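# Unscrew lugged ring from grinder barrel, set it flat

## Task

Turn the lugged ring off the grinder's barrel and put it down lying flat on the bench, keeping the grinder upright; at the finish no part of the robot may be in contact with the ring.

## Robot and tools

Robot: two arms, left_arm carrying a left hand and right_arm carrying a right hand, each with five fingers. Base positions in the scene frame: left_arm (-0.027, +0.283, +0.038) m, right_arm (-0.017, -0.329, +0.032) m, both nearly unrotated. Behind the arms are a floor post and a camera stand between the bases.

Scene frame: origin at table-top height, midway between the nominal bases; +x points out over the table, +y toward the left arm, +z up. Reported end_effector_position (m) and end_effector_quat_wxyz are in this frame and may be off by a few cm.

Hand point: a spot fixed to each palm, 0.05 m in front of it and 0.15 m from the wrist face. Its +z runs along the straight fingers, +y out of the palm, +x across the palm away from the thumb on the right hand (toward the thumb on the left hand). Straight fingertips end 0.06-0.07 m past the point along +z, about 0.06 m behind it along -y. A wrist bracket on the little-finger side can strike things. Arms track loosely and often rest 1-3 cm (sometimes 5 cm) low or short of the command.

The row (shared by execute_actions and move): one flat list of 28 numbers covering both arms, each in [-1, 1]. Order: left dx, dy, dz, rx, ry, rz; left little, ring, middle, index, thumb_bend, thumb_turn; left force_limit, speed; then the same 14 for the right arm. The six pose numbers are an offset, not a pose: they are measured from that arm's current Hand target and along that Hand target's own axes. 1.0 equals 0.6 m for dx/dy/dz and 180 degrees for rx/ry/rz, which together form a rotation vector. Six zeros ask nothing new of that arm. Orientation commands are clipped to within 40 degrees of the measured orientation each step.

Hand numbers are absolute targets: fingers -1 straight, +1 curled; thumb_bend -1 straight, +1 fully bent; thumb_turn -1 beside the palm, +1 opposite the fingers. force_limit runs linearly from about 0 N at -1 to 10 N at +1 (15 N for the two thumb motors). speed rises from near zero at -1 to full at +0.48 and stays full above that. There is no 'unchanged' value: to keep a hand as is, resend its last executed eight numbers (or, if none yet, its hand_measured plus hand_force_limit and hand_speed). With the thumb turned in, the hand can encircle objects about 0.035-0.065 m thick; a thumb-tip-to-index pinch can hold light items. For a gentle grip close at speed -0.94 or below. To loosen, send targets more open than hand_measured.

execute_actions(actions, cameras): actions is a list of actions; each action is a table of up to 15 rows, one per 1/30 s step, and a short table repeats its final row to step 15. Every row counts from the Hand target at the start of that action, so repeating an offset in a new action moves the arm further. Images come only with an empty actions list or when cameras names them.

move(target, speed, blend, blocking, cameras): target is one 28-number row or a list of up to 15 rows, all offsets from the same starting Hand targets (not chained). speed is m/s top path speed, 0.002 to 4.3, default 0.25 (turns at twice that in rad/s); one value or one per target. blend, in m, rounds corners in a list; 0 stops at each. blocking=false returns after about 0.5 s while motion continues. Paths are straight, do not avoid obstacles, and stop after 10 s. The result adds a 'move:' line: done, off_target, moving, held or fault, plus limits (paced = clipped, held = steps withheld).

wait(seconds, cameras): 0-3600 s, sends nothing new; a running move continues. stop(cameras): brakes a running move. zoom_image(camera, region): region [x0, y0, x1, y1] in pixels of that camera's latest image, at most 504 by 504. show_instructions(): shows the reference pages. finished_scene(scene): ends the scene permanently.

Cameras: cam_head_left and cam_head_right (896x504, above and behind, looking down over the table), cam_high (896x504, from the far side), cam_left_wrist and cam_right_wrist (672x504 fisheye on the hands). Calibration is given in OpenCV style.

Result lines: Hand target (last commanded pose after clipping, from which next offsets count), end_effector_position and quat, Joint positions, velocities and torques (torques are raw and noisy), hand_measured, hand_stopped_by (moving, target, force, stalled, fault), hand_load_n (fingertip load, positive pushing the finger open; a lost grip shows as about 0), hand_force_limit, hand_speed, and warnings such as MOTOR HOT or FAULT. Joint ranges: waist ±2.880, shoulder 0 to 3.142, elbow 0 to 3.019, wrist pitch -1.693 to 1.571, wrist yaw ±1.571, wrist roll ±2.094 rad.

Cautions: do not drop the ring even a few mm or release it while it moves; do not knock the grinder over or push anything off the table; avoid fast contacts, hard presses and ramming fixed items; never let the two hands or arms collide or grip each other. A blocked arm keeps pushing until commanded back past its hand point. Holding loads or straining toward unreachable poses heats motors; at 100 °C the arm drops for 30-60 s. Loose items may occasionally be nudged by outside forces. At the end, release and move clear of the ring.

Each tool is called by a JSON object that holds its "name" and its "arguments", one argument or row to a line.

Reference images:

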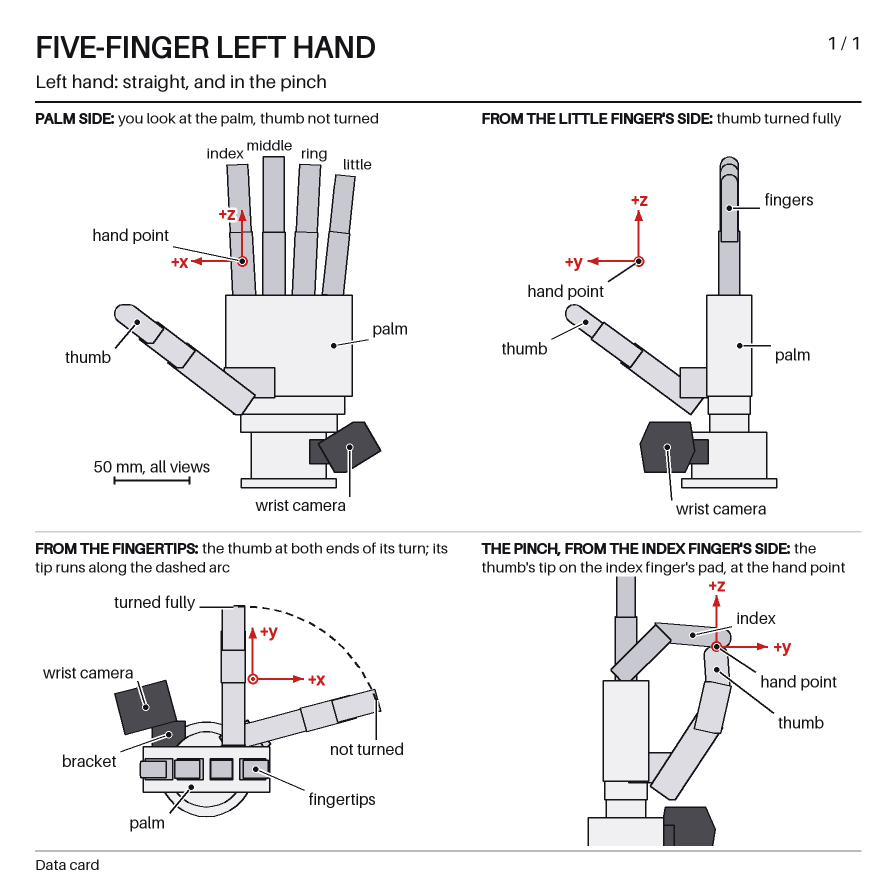

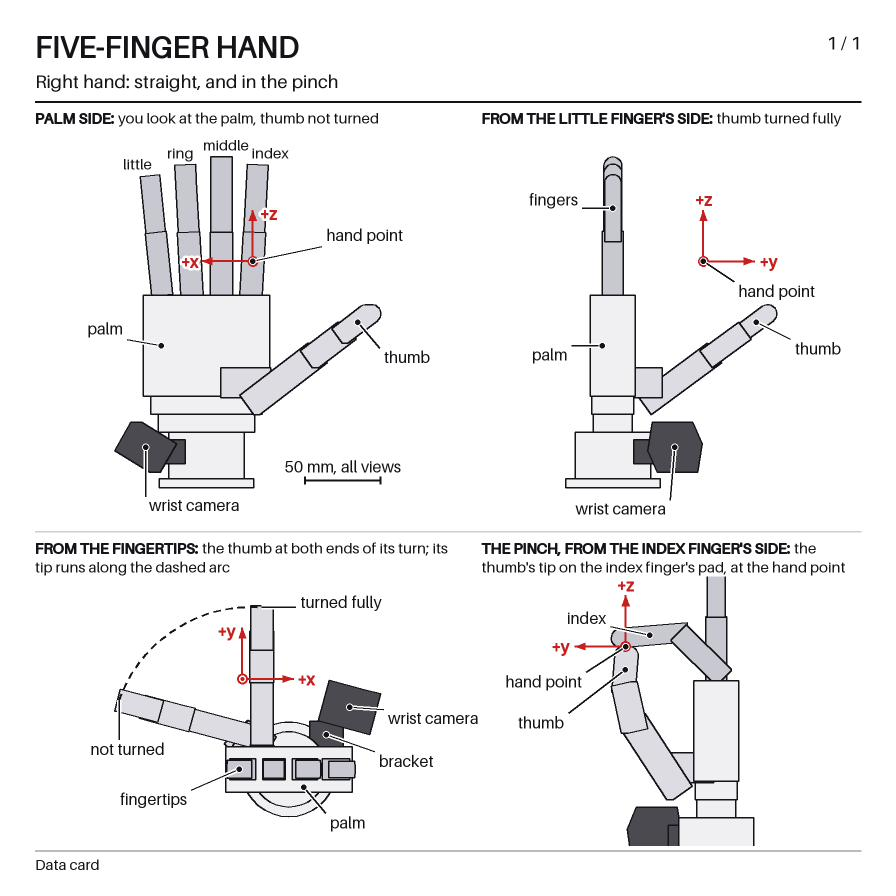

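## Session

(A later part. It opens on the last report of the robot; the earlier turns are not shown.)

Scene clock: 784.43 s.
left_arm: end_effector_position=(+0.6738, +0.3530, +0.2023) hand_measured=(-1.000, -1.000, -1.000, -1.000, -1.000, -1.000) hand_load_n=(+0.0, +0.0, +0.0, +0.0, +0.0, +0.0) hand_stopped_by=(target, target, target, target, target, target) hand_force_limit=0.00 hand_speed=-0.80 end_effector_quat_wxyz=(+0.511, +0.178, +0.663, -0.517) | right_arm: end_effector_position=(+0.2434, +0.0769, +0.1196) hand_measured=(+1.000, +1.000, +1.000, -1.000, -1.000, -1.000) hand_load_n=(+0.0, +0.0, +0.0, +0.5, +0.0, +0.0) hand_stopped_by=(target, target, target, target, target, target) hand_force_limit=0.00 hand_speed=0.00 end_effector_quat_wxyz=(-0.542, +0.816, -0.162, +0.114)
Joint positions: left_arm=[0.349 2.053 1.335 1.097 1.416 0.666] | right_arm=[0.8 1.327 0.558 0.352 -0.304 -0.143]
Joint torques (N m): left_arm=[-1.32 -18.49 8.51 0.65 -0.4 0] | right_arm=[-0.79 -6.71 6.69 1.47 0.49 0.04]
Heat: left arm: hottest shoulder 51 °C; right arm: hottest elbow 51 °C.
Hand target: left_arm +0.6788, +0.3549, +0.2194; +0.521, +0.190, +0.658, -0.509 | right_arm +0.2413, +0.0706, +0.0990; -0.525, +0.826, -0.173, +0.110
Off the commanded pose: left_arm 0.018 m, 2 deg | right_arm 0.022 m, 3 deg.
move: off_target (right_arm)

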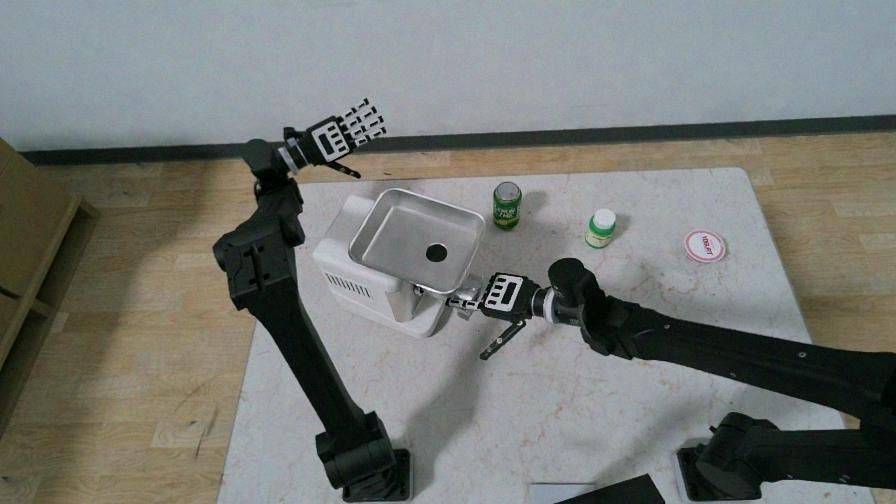

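{"name": "move", "arguments": {
  "target": [
    [0,0,0,0,0,0,-1,-1,-1,-1,-1,-1,0,-0.8,0,0.03,-0.02,0,0,0,1,1,1,-1,-1,-1,0,0],
    [0,0,0,0,0,0,-1,-1,-1,-1,-1,-1,0,-0.8,0,0.06,-0.01,0,0,0,1,1,1,-1,-1,-1,0,0]
  ],
  "speed": 0.04,
  "cameras": ["cam_head_left"]
}}

{"name": "zoom_image", "arguments": {
  "camera": "cam_head_left",
  "region": [440, 260, 510, 330]
}}

Scene clock: 796.57 s.
left_arm: end_effector_position=(+0.6738, +0.3530, +0.2023) hand_measured=(-1.000, -1.000, -1.000, -1.000, -1.000, -1.000) hand_load_n=(+0.0, -0.5, +0.0, +0.0, +0.0, +0.0) hand_stopped_by=(target, target, target, target, target, target) hand_force_limit=0.00 hand_speed=-0.80 end_effector_quat_wxyz=(+0.511, +0.178, +0.663, -0.517) | right_arm: end_effector_position=(+0.2402, +0.0727, +0.1147) hand_measured=(+1.000, +1.000, +1.000, -1.000, -1.000, -1.000) hand_load_n=(+0.0, +0.0, +0.0, +0.5, +0.0, -0.5) hand_stopped_by=(target, target, target, target, target, target) hand_force_limit=0.00 hand_speed=0.00 end_effector_quat_wxyz=(-0.566, +0.800, -0.154, +0.125)
Joint positions: left_arm=[0.349 2.053 1.335 1.097 1.416 0.666] | right_arm=[0.795 1.34 0.499 0.49 -0.313 -0.139]
Joint torques (N m): left_arm=[-1.49 -19.25 8.64 0.8 -0.43 -0.02] | right_arm=[-1.9 -4.66 4.34 0.58 0.18 -0.07]
Heat: left arm: hottest shoulder 51 °C; right arm: hottest elbow 51 °C.
Hand target: left_arm +0.6788, +0.3549, +0.2194; +0.521, +0.190, +0.658, -0.509 | right_arm +0.2331, +0.0517, +0.0689; -0.525, +0.826, -0.173, +0.110
Off the commanded pose: left_arm 0.018 m, 2 deg | right_arm 0.051 m, 6 deg.
move: off_target (right_arm)

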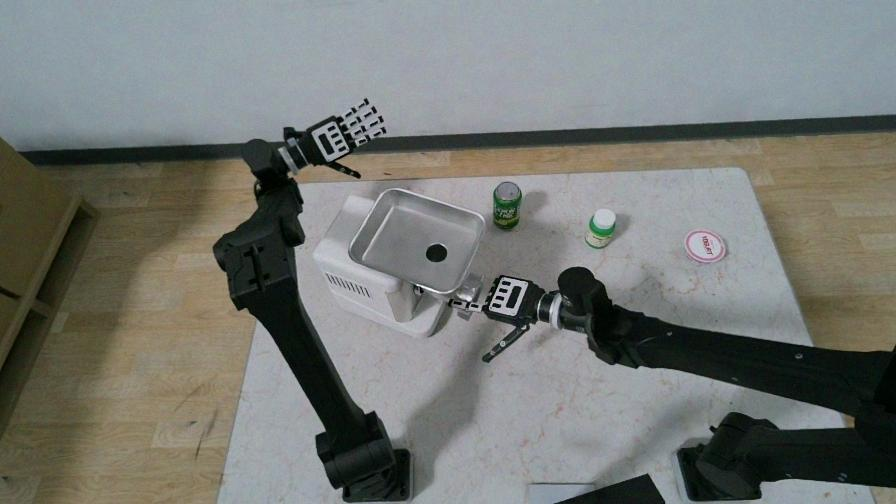

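Scaled by 7.200 from the camera's image (finer frame: 1280x720).

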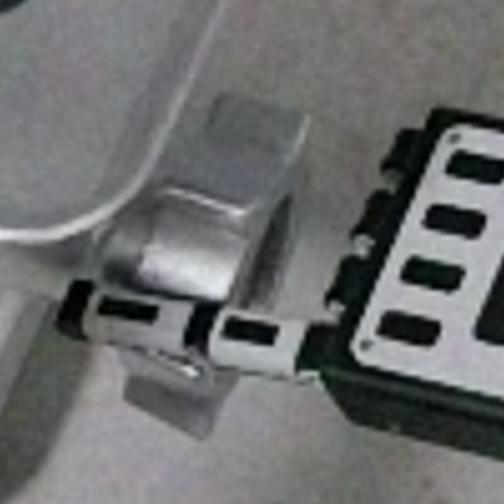

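{"name": "move", "arguments": {
  "target": [
    [0,0,0,0,0,0,-1,-1,-1,-1,-1,-1,0,-0.8,0.0028,-0.1267,-0.0873,0,0,0,1,1,1,-1,-1,-1,0,0],
    [0,0,0,0,0,0,-1,-1,-1,-1,-1,-1,0,-0.8,-0.0098,-0.2132,-0.158,-0.1944,0,0,1,1,1,-1,-1,-1,0,0]
  ],
  "speed": 0.1,
  "blend": [0.01,0],
  "cameras": ["cam_head_left","cam_high","cam_right_wrist"]
}}

Scene clock: 834.97 s.
left_arm: end_effector_position=(+0.6738, +0.3530, +0.2023) hand_measured=(-1.000, -1.000, -1.000, -1.000, -1.000, -1.000) hand_load_n=(+0.0, +0.0, +0.0, +0.0, +0.0, +0.0) hand_stopped_by=(target, target, target, target, target, target) hand_force_limit=0.00 hand_speed=-0.80 end_effector_quat_wxyz=(+0.511, +0.178, +0.663, -0.517) | right_arm: end_effector_position=(+0.2091, +0.0121, +0.2076) hand_measured=(+1.000, +1.000, +1.000, -1.000, -1.000, -1.000) hand_load_n=(+0.0, +0.0, +0.0, +0.0, -0.5, +0.0) hand_stopped_by=(target, target, target, target, target, target) hand_force_limit=0.00 hand_speed=0.00 end_effector_quat_wxyz=(-0.241, +0.946, -0.212, +0.046)
Joint positions: left_arm=[0.349 2.053 1.335 1.097 1.416 0.666] | right_arm=[0.845 1.253 1.067 -0.905 -0.132 -0.215]
Joint torques (N m): left_arm=[-0.62 -19.14 8.44 0.46 -0.43 -0.02] | right_arm=[0.44 -8.7 13.68 0.27 0.07 -0.13]
Heat: left arm: hottest shoulder 51 °C; right arm: hottest elbow 50 °C.
Hand target: left_arm +0.6788, +0.3549, +0.2194; +0.521, +0.190, +0.658, -0.509 | right_arm +0.2150, +0.0250, +0.2249; -0.253, +0.946, -0.198, +0.053
Off the commanded pose: left_arm 0.018 m, 2 deg | right_arm 0.022 m, 2 deg.
move: off_target (right_arm)
cam_right_wrist: T_world_to_cam=[[-0.13721, -0.88509, -0.44475, 0.12908], [-0.97417, 0.03928, 0.22237, 0.18118], [-0.17934, 0.46377, -0.86761, 0.32884]] pos_world=[0.25319, -0.04538, 0.30243]

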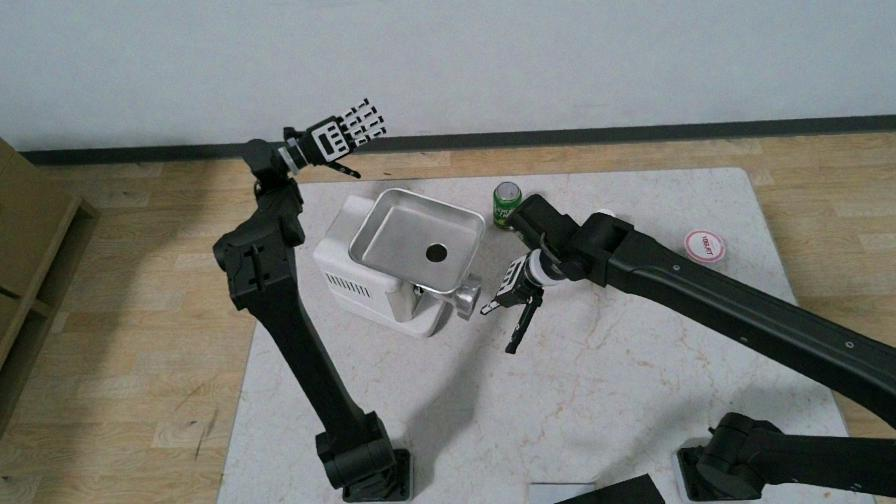

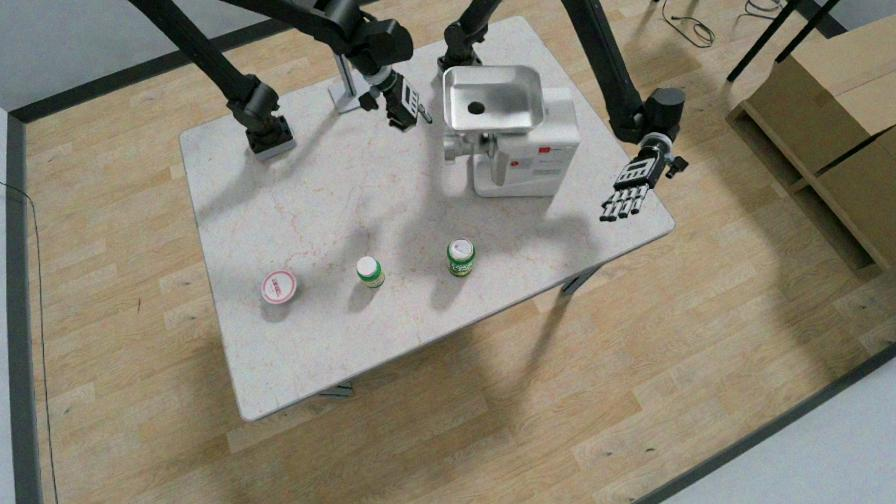

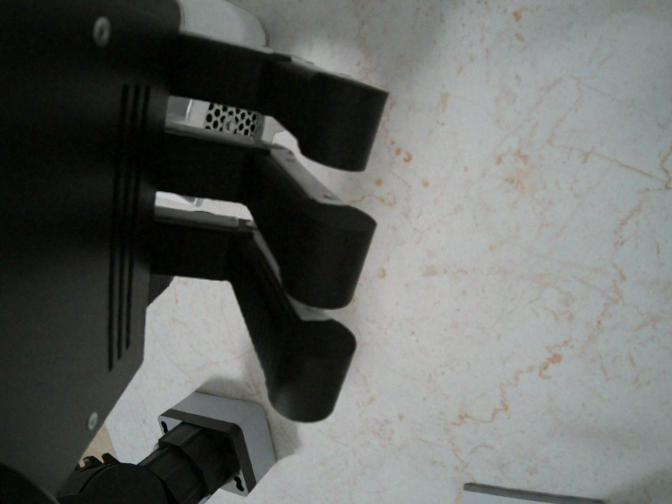

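{"name": "move", "arguments": {
  "target": [0,0,0,0,0,0,-1,-1,-1,-1,-1,-1,0,-0.8,-0.0018,-0.0502,0.057,0,0,0,1,1,1,-1,-1,-1,0,0],
  "speed": 0.06,
  "cameras": ["cam_head_left","cam_high"]
}}

{"name": "zoom_image", "arguments": {
  "camera": "cam_head_left",
  "region": [440, 260, 510, 330]
}}

{"name": "zoom_image", "arguments": {
  "camera": "cam_high",
  "region": [390, 90, 490, 190]
}}

Scene clock: 849.73 s.
left_arm: end_effector_position=(+0.6738, +0.3530, +0.2023) hand_measured=(-1.000, -1.000, -1.000, -1.000, -1.000, -1.000) hand_load_n=(+0.0, +0.0, +0.0, +0.0, +0.0, +0.0) hand_stopped_by=(target, target, target, target, target, target) hand_force_limit=0.00 hand_speed=-0.80 end_effector_quat_wxyz=(+0.511, +0.178, +0.663, -0.517) | right_arm: end_effector_position=(+0.2213, +0.0430, +0.1910) hand_measured=(+1.000, +1.000, +1.000, -1.000, -1.000, -1.000) hand_load_n=(+0.0, +0.0, +0.5, +0.0, +0.0, +0.0) hand_stopped_by=(target, target, target, target, target, target) hand_force_limit=0.00 hand_speed=0.00 end_effector_quat_wxyz=(-0.227, +0.952, -0.202, +0.042)
Joint positions: left_arm=[0.349 2.053 1.335 1.097 1.416 0.666] | right_arm=[0.874 1.369 1.134 -0.886 -0.119 -0.215]
Joint torques (N m): left_arm=[-1.2 -19.9 8.51 0.46 -0.45 -0.01] | right_arm=[0.44 -10.64 13.59 1.47 0.09 0.11]
Heat: left arm: hottest shoulder 51 °C; right arm: hottest elbow 52 °C.
Hand target: left_arm +0.6788, +0.3549, +0.2194; +0.521, +0.190, +0.658, -0.509 | right_arm +0.2312, +0.0650, +0.2102; -0.253, +0.946, -0.198, +0.053
Off the commanded pose: left_arm 0.018 m, 2 deg | right_arm 0.031 m, 3 deg.
move: off_target (right_arm)

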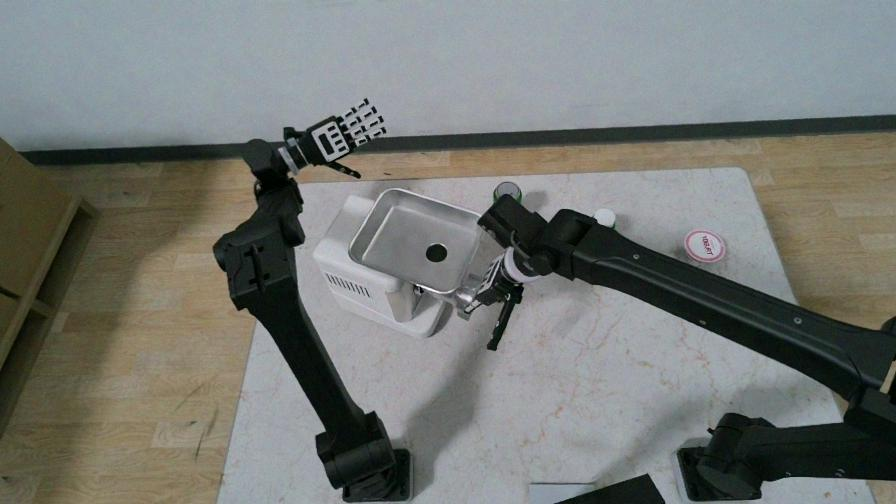

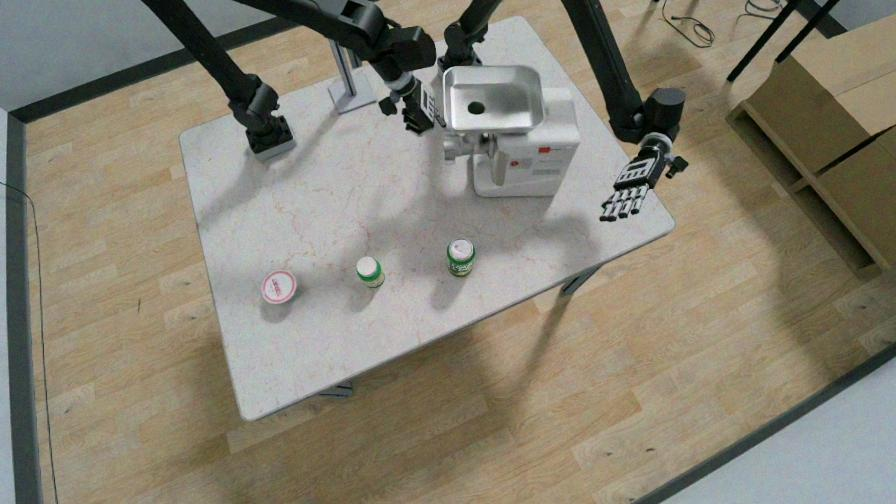

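Scaled by 7.200 from the camera's image (finer frame: 1280x720).

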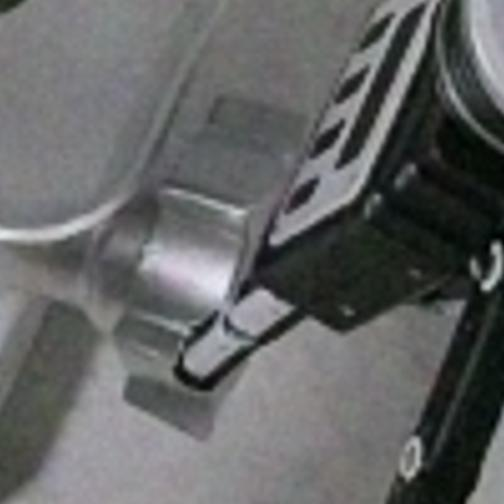

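Scaled by 5.040 from the camera's image (finer frame: 1280x720).

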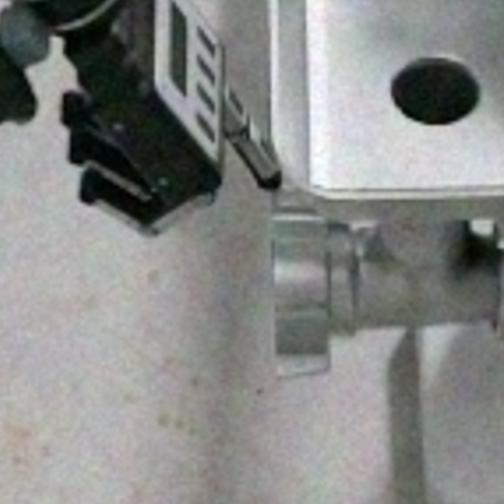

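{"name": "move", "arguments": {
  "target": [
    [0,0,0,0,0,0,-1,-1,-1,-1,-1,-1,0,-0.8,0,-0.018,0.011,0,0,0,1,1,1,-1,-1,-1,0,0],
    [0,0,0,0,0,0,-1,-1,-1,-1,-1,-1,0,-0.8,0,0.0257,0.0815,0,0,0,1,1,1,-1,-1,-1,0,0]
  ],
  "speed": 0.05,
  "cameras": ["cam_head_left"]
}}

{"name": "zoom_image", "arguments": {
  "camera": "cam_head_left",
  "region": [440, 260, 510, 330]
}}

Scene clock: 859.27 s.
left_arm: end_effector_position=(+0.6738, +0.3530, +0.2023) hand_measured=(-1.000, -1.000, -1.000, -1.000, -1.000, -1.000) hand_load_n=(+0.0, +0.0, -0.5, +0.0, +0.0, +0.0) hand_stopped_by=(target, target, target, target, target, target) hand_force_limit=0.00 hand_speed=-0.80 end_effector_quat_wxyz=(+0.511, +0.178, +0.663, -0.517) | right_arm: end_effector_position=(+0.2388, +0.0710, +0.1675) hand_measured=(+1.000, +1.000, +1.000, -1.000, -1.000, -1.000) hand_load_n=(+0.0, +0.0, +0.0, +0.0, +0.0, -0.5) hand_stopped_by=(target, target, target, target, target, target) hand_force_limit=0.00 hand_speed=0.00 end_effector_quat_wxyz=(-0.256, +0.945, -0.197, +0.056)
Joint positions: left_arm=[0.349 2.053 1.335 1.097 1.416 0.666] | right_arm=[0.882 1.429 1.118 -0.743 -0.115 -0.21]
Joint torques (N m): left_arm=[-0.97 -18.9 8.49 0.73 -0.45 -0.03] | right_arm=[0.21 -10.7 8.95 1.36 0.09 0.11]
Heat: left arm: hottest shoulder 51 °C; right arm: hottest elbow 54 °C.
Hand target: left_arm +0.6788, +0.3549, +0.2194; +0.521, +0.190, +0.658, -0.509 | right_arm +0.2356, +0.0751, +0.1602; -0.253, +0.946, -0.198, +0.053
Off the commanded pose: left_arm 0.018 m, 2 deg | right_arm 0.009 m, 1 deg.
move: done

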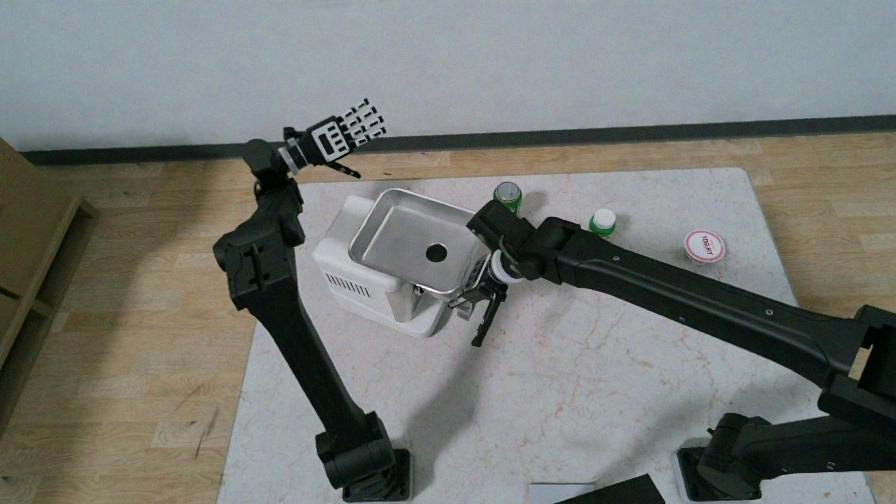

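Scaled by 7.200 from the camera's image (finer frame: 1280x720).

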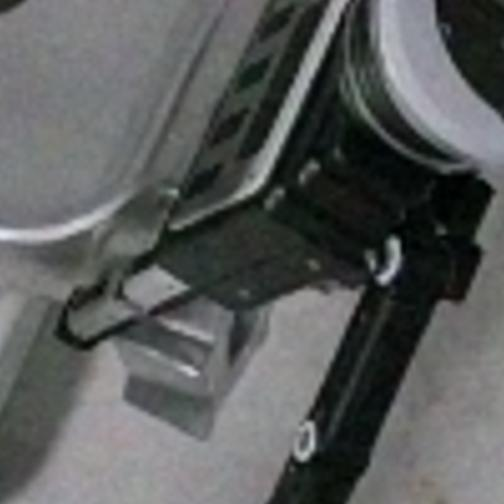

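{"name": "move", "arguments": {
  "target": [
    [0,0,0,0,0,0,-1,-1,-1,-1,-1,-1,0,-0.8,-0.0063,0.0472,-0.0272,0,0,0,1,1,1,-1,-1,-1,0,0],
    [0,0,0,0,0,0,-1,-1,-1,-1,-1,-1,0,-0.8,-0.0063,0.018,-0.0778,0,0,0,1,1,1,-1,-1,-1,0,0],
    [0,0,0,0,0,0,-1,-1,-1,-1,-1,-1,0,-0.8,-0.0063,0.0223,-0.0373,0,0,0,1,1,1,-1,-1,-1,0,0]
  ],
  "speed": 0.06,
  "cameras": ["cam_head_left"]
}}

{"name": "zoom_image", "arguments": {
  "camera": "cam_head_left",
  "region": [440, 260, 510, 330]
}}

Scene clock: 890.40 s.
left_arm: end_effector_position=(+0.6738, +0.3530, +0.2023) hand_measured=(-1.000, -1.000, -1.000, -1.000, -1.000, -1.000) hand_load_n=(+0.0, +0.0, +0.0, +0.0, +0.0, +0.0) hand_stopped_by=(target, target, target, target, target, target) hand_force_limit=0.00 hand_speed=-0.80 end_effector_quat_wxyz=(+0.511, +0.178, +0.663, -0.517) | right_arm: end_effector_position=(+0.2203, +0.0490, +0.1795) hand_measured=(+1.000, +1.000, +1.000, -1.000, -1.000, -1.000) hand_load_n=(+0.0, +0.0, +0.0, +0.0, +0.0, +0.0) hand_stopped_by=(target, target, target, target, target, target) hand_force_limit=0.00 hand_speed=0.00 end_effector_quat_wxyz=(-0.256, +0.944, -0.200, +0.053)
Joint positions: left_arm=[0.349 2.053 1.335 1.097 1.416 0.666] | right_arm=[0.882 1.345 1.068 -0.776 -0.12 -0.202]
Joint torques (N m): left_arm=[-1.38 -19.31 8.53 0.51 -0.42 0.05] | right_arm=[0.03 -8.41 10.28 1.35 0.2 0]
Heat: left arm: hottest shoulder 51 °C; right arm: hottest elbow 52 °C.
Hand target: left_arm +0.6788, +0.3549, +0.2194; +0.521, +0.190, +0.658, -0.509 | right_arm +0.2231, +0.0558, +0.1729; -0.253, +0.946, -0.198, +0.053
Off the commanded pose: left_arm 0.018 m, 2 deg | right_arm 0.010 m, 1 deg.
move: done

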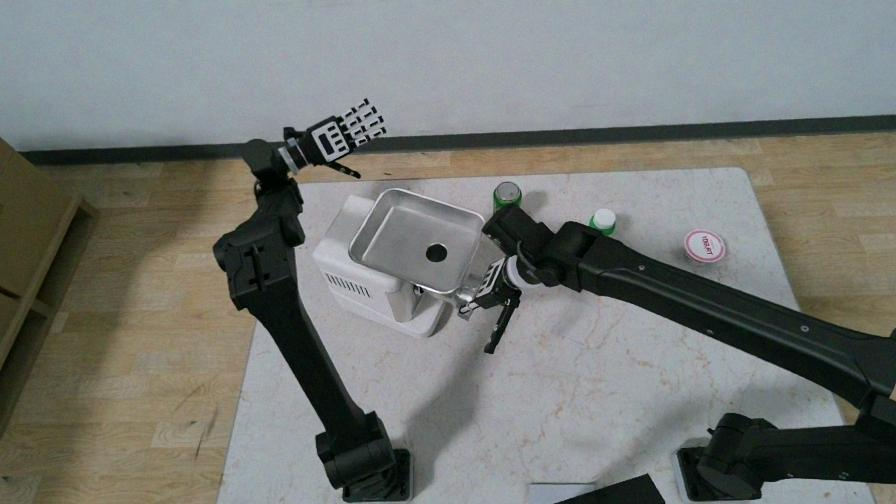

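Scaled by 7.200 from the camera's image (finer frame: 1280x720).

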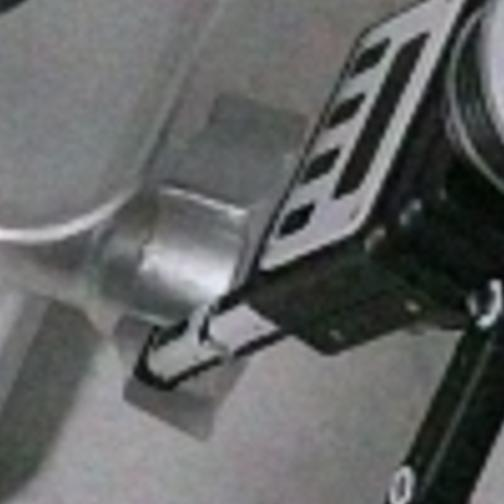

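{"name": "move", "arguments": {
  "target": [
    [0,0,0,0,0,0,-1,-1,-1,-1,-1,-1,0,-0.8,0.0085,-0.0098,0.0057,0,0,0,1,1,1,-1,-1,-1,0,0],
    [0,0,0,0,0,0,-1,-1,-1,-1,-1,-1,0,-0.8,0.0085,0.0235,0.0635,0,0,0,1,1,1,-1,-1,-1,0,0]
  ],
  "speed": 0.05,
  "cameras": ["cam_head_left"]
}}

{"name": "zoom_image", "arguments": {
  "camera": "cam_head_left",
  "region": [440, 260, 510, 330]
}}

Scene clock: 902.00 s.
left_arm: end_effector_position=(+0.6738, +0.3530, +0.2023) hand_measured=(-1.000, -1.000, -1.000, -1.000, -1.000, -1.000) hand_load_n=(+0.0, +0.0, -0.5, +0.0, +0.0, +0.0) hand_stopped_by=(target, target, target, target, target, target) hand_force_limit=0.00 hand_speed=-0.80 end_effector_quat_wxyz=(+0.511, +0.178, +0.663, -0.517) | right_arm: end_effector_position=(+0.2363, +0.0713, +0.1580) hand_measured=(+1.000, +1.000, +1.000, -1.000, -1.000, -1.000) hand_load_n=(+0.0, +0.0, +0.0, +0.0, +0.0, +0.0) hand_stopped_by=(target, target, target, target, target, target) hand_force_limit=0.00 hand_speed=0.00 end_effector_quat_wxyz=(-0.282, +0.937, -0.197, +0.063)
Joint positions: left_arm=[0.349 2.053 1.335 1.097 1.416 0.666] | right_arm=[0.882 1.401 1.051 -0.647 -0.124 -0.202]
Joint torques (N m): left_arm=[-1.08 -18.67 8.5 0.55 -0.4 -0.01] | right_arm=[-0.79 -9.17 7.24 0.53 0.19 -0.07]
Heat: left arm: hottest shoulder 51 °C; right arm: hottest elbow 52 °C.
Hand target: left_arm +0.6788, +0.3549, +0.2194; +0.521, +0.190, +0.658, -0.509 | right_arm +0.2305, +0.0599, +0.1329; -0.253, +0.946, -0.198, +0.053
Off the commanded pose: left_arm 0.018 m, 2 deg | right_arm 0.028 m, 4 deg.
move: off_target (right_arm)

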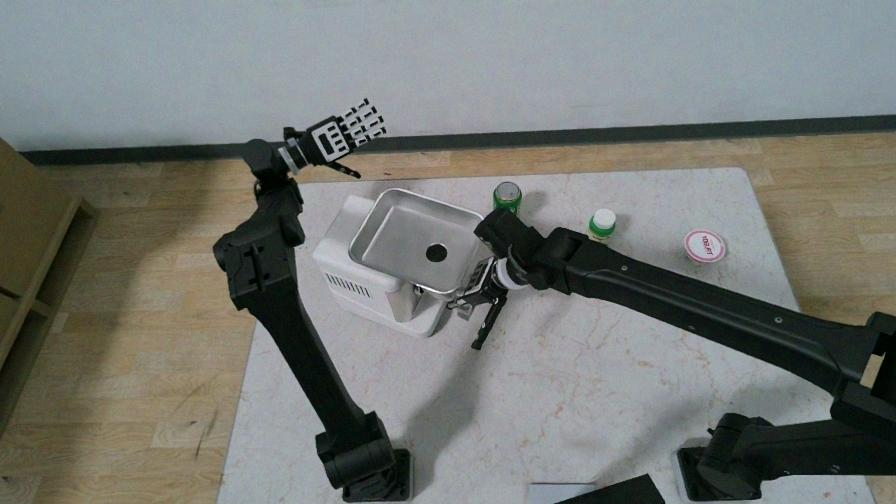

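Scaled by 7.200 from the camera's image (finer frame: 1280x720).

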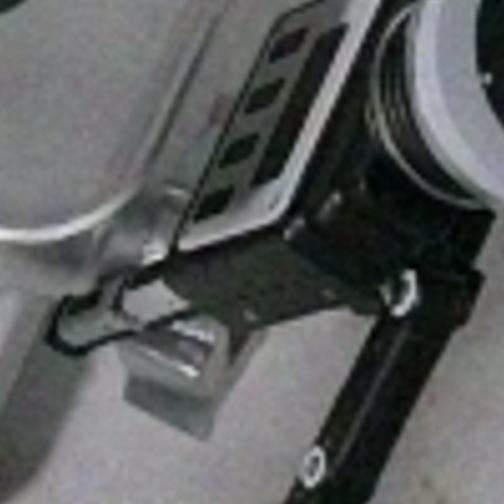

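{"name": "move", "arguments": {
  "target": [
    [0,0,0,0,0,0,-1,-1,-1,-1,-1,-1,0,-0.8,0,0.063,-0.0555,0,0,0,1,1,1,-1,-1,-1,0,0],
    [0,0,0,0,0,0,-1,-1,-1,-1,-1,-1,0,-0.8,0.0178,0.0182,-0.055,0.1944,0,0,1,1,1,-1,-1,-1,0,0],
    [0,0,0,0,0,0,-1,-1,-1,-1,-1,-1,0,-0.8,0.026,-0.0447,-0.0302,0.1944,0,0,1,1,1,-1,-1,-1,0,0]
  ],
  "speed": 0.1,
  "cameras": ["cam_head_left"]
}}

{"name": "zoom_image", "arguments": {
  "camera": "cam_head_left",
  "region": [440, 260, 510, 330]
}}

Scene clock: 954.13 s.
left_arm: end_effector_position=(+0.6738, +0.3530, +0.2023) hand_measured=(-1.000, -1.000, -1.000, -1.000, -1.000, -1.000) hand_load_n=(+0.0, +0.0, +0.0, +0.0, +0.0, +0.0) hand_stopped_by=(target, target, target, target, target, target) hand_force_limit=0.00 hand_speed=-0.80 end_effector_quat_wxyz=(+0.511, +0.178, +0.663, -0.517) | right_arm: end_effector_position=(+0.2271, +0.0338, +0.1363) hand_measured=(+1.000, +1.000, +1.000, -1.000, -1.000, -1.000) hand_load_n=(+0.0, +0.0, +0.0, -4.5, +0.0, +0.0) hand_stopped_by=(target, target, target, target, target, target) hand_force_limit=0.00 hand_speed=0.00 end_effector_quat_wxyz=(-0.504, +0.840, -0.175, +0.098)
Joint positions: left_arm=[0.349 2.053 1.335 1.097 1.416 0.666] | right_arm=[0.753 1.157 0.549 0.083 -0.335 -0.175]
Joint torques (N m): left_arm=[-0.85 -19.78 8.53 0.73 -0.43 0.08] | right_arm=[0.73 -3.55 15.42 2.39 0.61 0.23]
Heat: left arm: hottest shoulder 51 °C; right arm: hottest elbow 50 °C.
Hand target: left_arm +0.6788, +0.3549, +0.2194; +0.521, +0.190, +0.658, -0.509 | right_arm +0.2505, +0.0666, +0.1620; -0.525, +0.826, -0.173, +0.110
Off the commanded pose: left_arm 0.018 m, 2 deg | right_arm 0.048 m, 3 deg.
move: off_target (right_arm)

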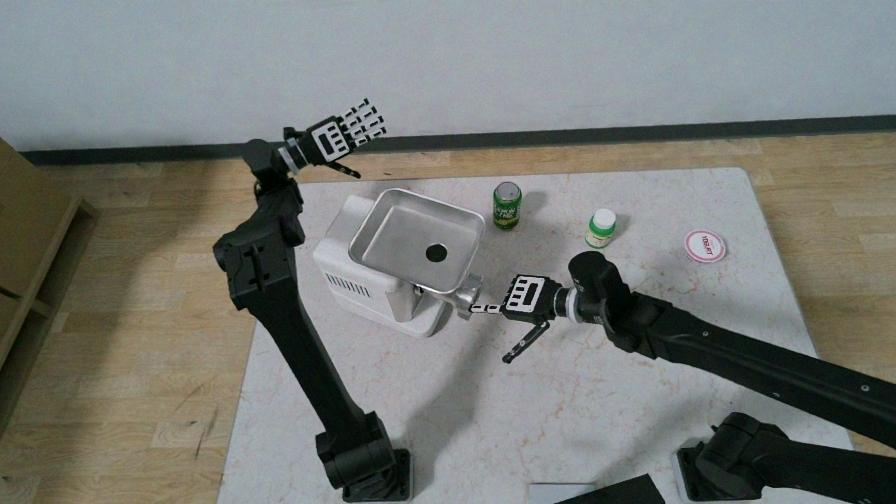

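Scaled by 7.200 from the camera's image (finer frame: 1280x720).

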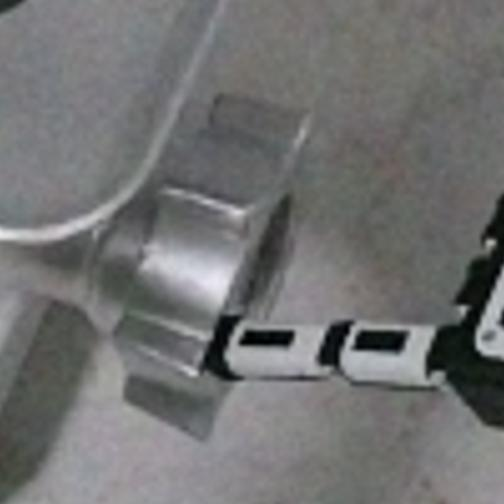

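{"name": "move", "arguments": {
  "target": [
    [0,0,0,0,0,0,-1,-1,-1,-1,-1,-1,0,-0.8,-0.014,0.027,-0.0627,0,0,0,1,1,1,-1,-1,-1,0,0],
    [0,0,0,0,0,0,-1,-1,-1,-1,-1,-1,0,-0.8,-0.0123,-0.0048,0.0052,0,0,0,1,1,1,-1,-1,-1,0,0]
  ],
  "speed": 0.06,
  "cameras": ["cam_head_left"]
}}

{"name": "zoom_image", "arguments": {
  "camera": "cam_head_left",
  "region": [440, 260, 510, 330]
}}

Scene clock: 974.60 s.
left_arm: end_effector_position=(+0.6738, +0.3530, +0.2023) hand_measured=(-1.000, -1.000, -1.000, -1.000, -1.000, -1.000) hand_load_n=(-0.5, +0.0, +0.0, -0.5, +0.0, +0.0) hand_stopped_by=(target, target, target, target, target, target) hand_force_limit=0.00 hand_speed=-0.80 end_effector_quat_wxyz=(+0.511, +0.178, +0.663, -0.517) | right_arm: end_effector_position=(+0.2346, +0.0527, +0.1404) hand_measured=(+1.000, +1.000, +1.000, -1.000, -1.000, -1.000) hand_load_n=(+0.0, +0.0, +0.0, +0.0, +0.0, +0.0) hand_stopped_by=(target, target, target, target, target, target) hand_force_limit=0.00 hand_speed=0.00 end_effector_quat_wxyz=(-0.503, +0.839, -0.179, +0.103)
Joint positions: left_arm=[0.349 2.053 1.335 1.097 1.416 0.666] | right_arm=[0.783 1.203 0.595 0.091 -0.297 -0.157]
Joint torques (N m): left_arm=[-0.79 -19.19 8.34 0.79 -0.43 -0.05] | right_arm=[0.5 -7.18 12.57 2.19 0.08 0.15]
Heat: left arm: hottest shoulder 51 °C; right arm: hottest elbow 60 °C.
Hand target: left_arm +0.6788, +0.3549, +0.2194; +0.521, +0.190, +0.658, -0.509 | right_arm +0.2455, +0.0734, +0.1633; -0.525, +0.826, -0.173, +0.110
Off the commanded pose: left_arm 0.018 m, 2 deg | right_arm 0.033 m, 3 deg.
move: off_target (right_arm)

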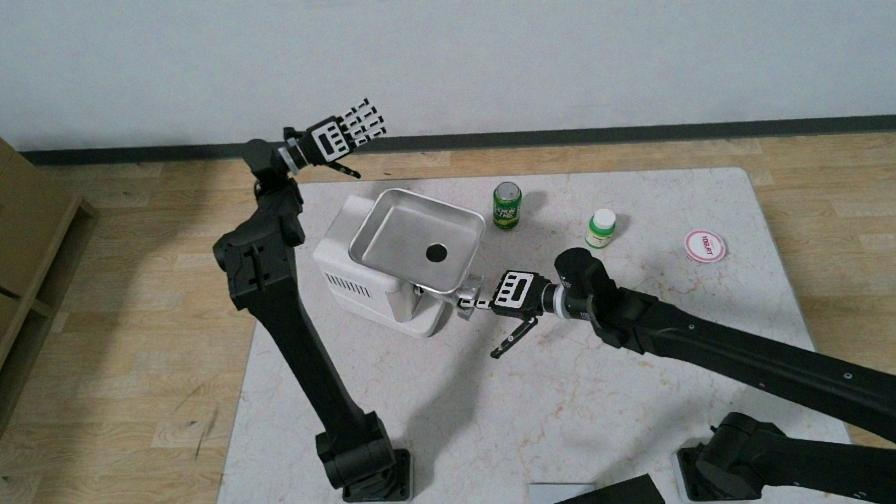

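Scaled by 7.200 from the camera's image (finer frame: 1280x720).

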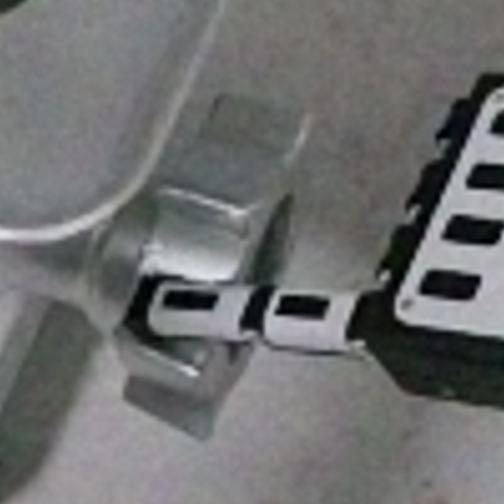

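{"name": "move", "arguments": {
  "target": [
    [0,0,0,0,0,0,-1,-1,-1,-1,-1,-1,0,-0.8,-0.0075,0.06,0.005,0,0,0,1,1,1,-1,-1,-1,0,0],
    [0,0,0,0,0,0,-1,-1,-1,-1,-1,-1,0,-0.8,-0.0075,0.1503,0.0243,-0.167,0,0,1,1,1,-1,-1,-1,0,0]
  ],
  "speed": 0.04,
  "blend": [0.01,0],
  "cameras": ["cam_head_left"]
}}

{"name": "zoom_image", "arguments": {
  "camera": "cam_head_left",
  "region": [440, 260, 510, 330]
}}

Scene clock: 992.97 s.
left_arm: end_effector_position=(+0.6738, +0.3530, +0.2023) hand_measured=(-1.000, -1.000, -1.000, -1.000, -1.000, -1.000) hand_load_n=(+0.0, -0.5, +0.0, +0.0, +0.0, +0.0) hand_stopped_by=(target, target, target, target, target, target) hand_force_limit=0.00 hand_speed=-0.80 end_effector_quat_wxyz=(+0.511, +0.178, +0.663, -0.517) | right_arm: end_effector_position=(+0.2407, +0.0789, +0.1327) hand_measured=(+1.000, +1.000, +1.000, -1.000, -1.000, -1.000) hand_load_n=(+0.0, -0.5, +0.0, +0.5, +0.0, +0.0) hand_stopped_by=(target, target, target, target, target, target) hand_force_limit=0.00 hand_speed=0.00 end_effector_quat_wxyz=(-0.366, +0.906, -0.200, +0.074)
Joint positions: left_arm=[0.349 2.053 1.335 1.097 1.416 0.666] | right_arm=[0.859 1.367 0.882 -0.338 -0.178 -0.171]
Joint torques (N m): left_arm=[-1.26 -19.25 8.55 0.65 -0.42 0.02] | right_arm=[-0.91 -4.84 6.45 -1.01 0.91 -0.46]
Heat: left arm: hottest shoulder 51 °C; right arm: hottest elbow 59 °C.
Hand target: left_arm +0.6788, +0.3549, +0.2194; +0.521, +0.190, +0.658, -0.509 | right_arm +0.2313, +0.0521, +0.0753; -0.293, +0.934, -0.196, +0.062
Off the commanded pose: left_arm 0.018 m, 2 deg | right_arm 0.064 m, 9 deg.
move: off_target (right_arm)

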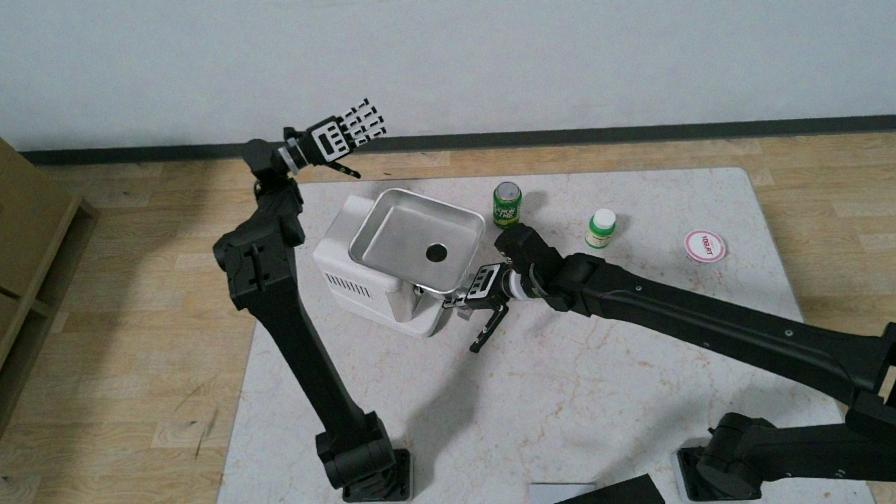

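Scaled by 7.200 from the camera's image (finer frame: 1280x720).

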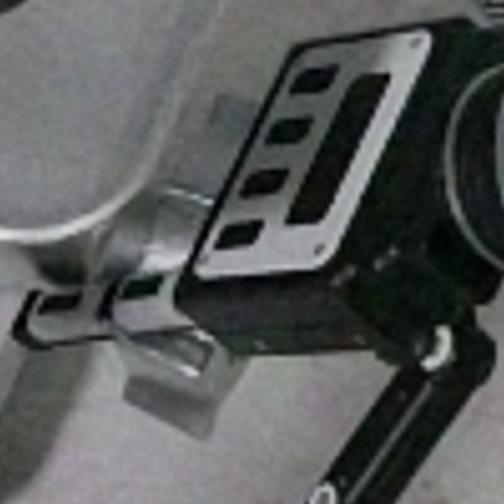

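{"name": "move", "arguments": {
  "target": [0,0,0,0,0,0,-1,-1,-1,-1,-1,-1,0,-0.8,0,0.0558,0.022,-0.08,0,0,1,1,1,-1,-1,-1,0,0],
  "speed": 0.04,
  "cameras": ["cam_head_left"]
}}

{"name": "zoom_image", "arguments": {
  "camera": "cam_head_left",
  "region": [440, 260, 510, 330]
}}

Scene clock: 1019.50 s.
left_arm: end_effector_position=(+0.6738, +0.3530, +0.2023) hand_measured=(-1.000, -1.000, -1.000, -1.000, -1.000, -1.000) hand_load_n=(+0.0, +0.0, +0.0, +0.0, +0.0, +0.0) hand_stopped_by=(target, target, target, target, target, target) hand_force_limit=0.00 hand_speed=-0.80 end_effector_quat_wxyz=(+0.511, +0.178, +0.663, -0.517) | right_arm: end_effector_position=(+0.2392, +0.0769, +0.1392) hand_measured=(+1.000, +1.000, +1.000, -1.000, -1.000, -1.000) hand_load_n=(+0.0, -2.0, +0.0, +1.0, +0.0, +0.0) hand_stopped_by=(target, target, target, target, target, target) hand_force_limit=0.00 hand_speed=0.00 end_effector_quat_wxyz=(-0.288, +0.932, -0.211, +0.060)
Joint positions: left_arm=[0.349 2.053 1.335 1.097 1.416 0.666] | right_arm=[0.879 1.429 1.022 -0.578 -0.126 -0.171]
Joint torques (N m): left_arm=[-0.91 -19.43 8.59 0.58 -0.42 0.03] | right_arm=[-0.97 -2.08 3.73 -1.29 1.24 -0.59]
Heat: left arm: hottest shoulder 52 °C; right arm: hottest elbow 53 °C.
Hand target: left_arm +0.6788, +0.3549, +0.2194; +0.521, +0.190, +0.658, -0.509 | right_arm +0.2232, +0.0340, +0.0454; -0.174, +0.963, -0.202, +0.037
Off the commanded pose: left_arm 0.018 m, 2 deg | right_arm 0.104 m, 14 deg.
move: off_target (right_arm)

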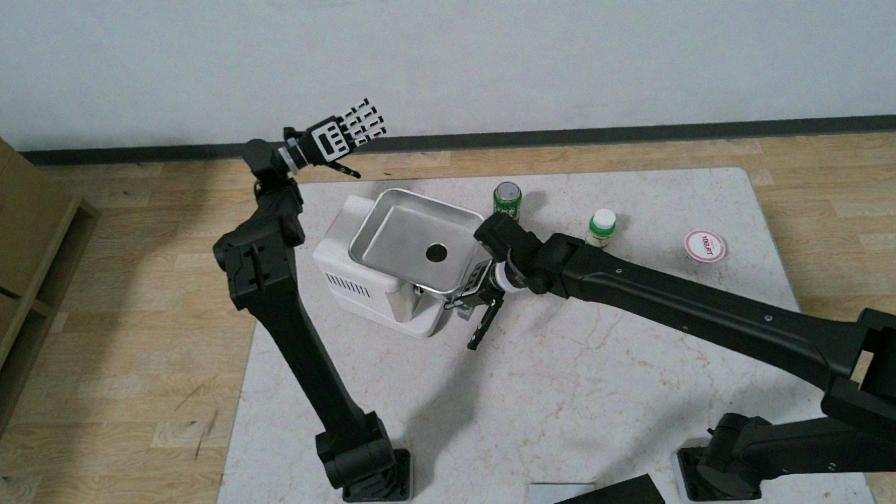

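Scaled by 7.200 from the camera's image (finer frame: 1280x720).

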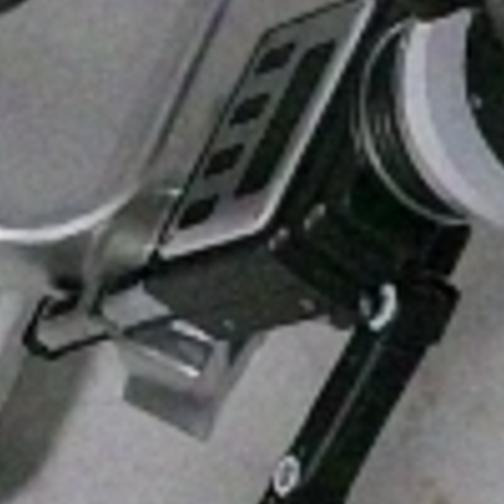

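{"name": "move", "arguments": {
  "target": [
    [0,0,0,0,0,0,-1,-1,-1,-1,-1,-1,0,-0.8,-0.0095,-0.0507,-0.168,0.083,0,0,1,1,1,-1,-1,-1,0,0],
    [0,0,0,0,0,0,-1,-1,-1,-1,-1,-1,0,-0.8,0.0012,-0.0407,-0.1068,0.3856,0,0,1,1,1,-1,-1,-1,0,0]
  ],
  "speed": 0.12,
  "blend": [0.01,0],
  "cameras": ["cam_head_left","cam_high","cam_right_wrist"]
}}

{"name": "zoom_image", "arguments": {
  "camera": "cam_head_left",
  "region": [440, 260, 510, 330]
}}

Scene clock: 1064.47 s.
left_arm: end_effector_position=(+0.6738, +0.3530, +0.2023) hand_measured=(-1.000, -1.000, -1.000, -1.000, -1.000, -1.000) hand_load_n=(+0.0, +0.0, +0.0, +0.0, +0.0, +0.0) hand_stopped_by=(target, target, target, target, target, target) hand_force_limit=0.00 hand_speed=-0.80 end_effector_quat_wxyz=(+0.511, +0.178, +0.663, -0.517) | right_arm: end_effector_position=(+0.2203, +0.0361, +0.1119) hand_measured=(+1.000, +1.000, +1.000, -1.000, -1.000, -1.000) hand_load_n=(+0.0, +0.5, +0.0, +0.0, +0.0, +0.0) hand_stopped_by=(target, target, target, target, target, target) hand_force_limit=0.00 hand_speed=0.00 end_effector_quat_wxyz=(+0.687, -0.699, +0.139, -0.144)
Joint positions: left_arm=[0.349 2.053 1.335 1.097 1.416 0.666] | right_arm=[0.713 1.534 0.252 1.266 -0.419 -0.017]
Joint torques (N m): left_arm=[-0.91 -19.55 8.54 0.68 -0.45 0] | right_arm=[-1.73 -7.06 4.22 2.3 0.02 0.15]
Heat: left arm: hottest shoulder 52 °C; right arm: hottest elbow 49 °C.
Hand target: left_arm +0.6788, +0.3549, +0.2194; +0.521, +0.190, +0.658, -0.509 | right_arm +0.2241, +0.0341, +0.1140; +0.691, -0.693, +0.145, -0.145
Off the commanded pose: left_arm 0.018 m, 2 deg | right_arm 0.005 m, 1 deg.
move: done
cam_right_wrist: T_world_to_cam=[[0.23217, -0.13814, -0.96281, 0.05895], [-0.97152, 0.01532, -0.23647, 0.26412], [0.04741, 0.99029, -0.13065, 0.08527]] pos_world=[0.23887, -0.08035, 0.13036]

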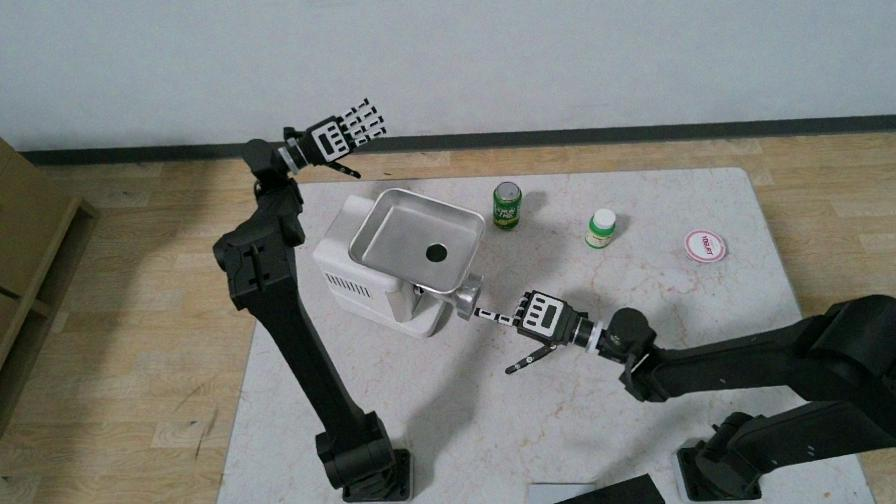

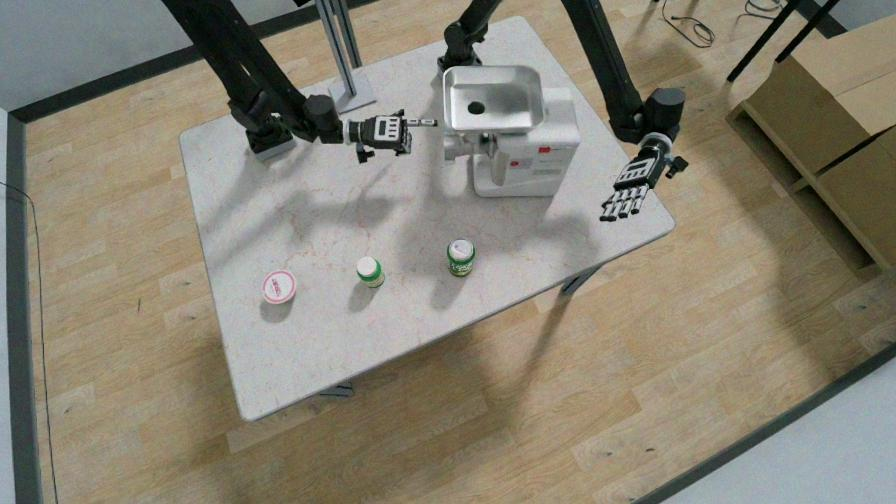

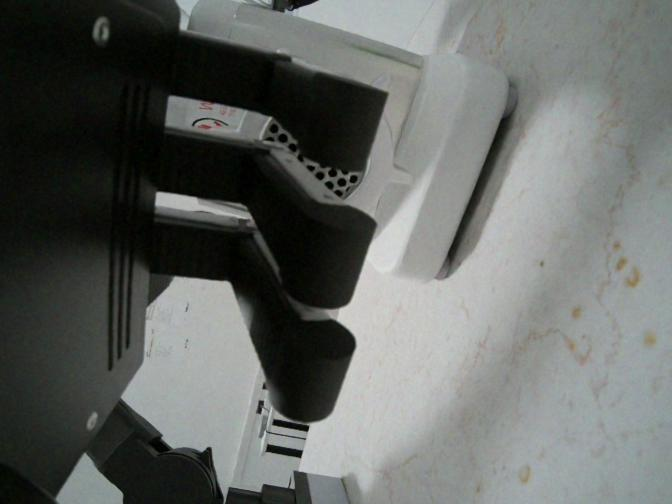

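Scaled by 7.200 from the camera's image (finer frame: 1280x720).

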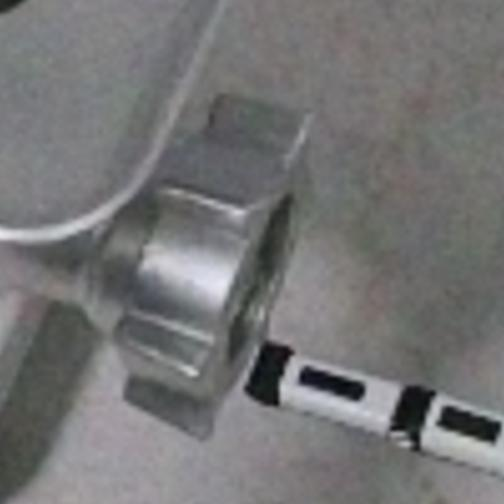

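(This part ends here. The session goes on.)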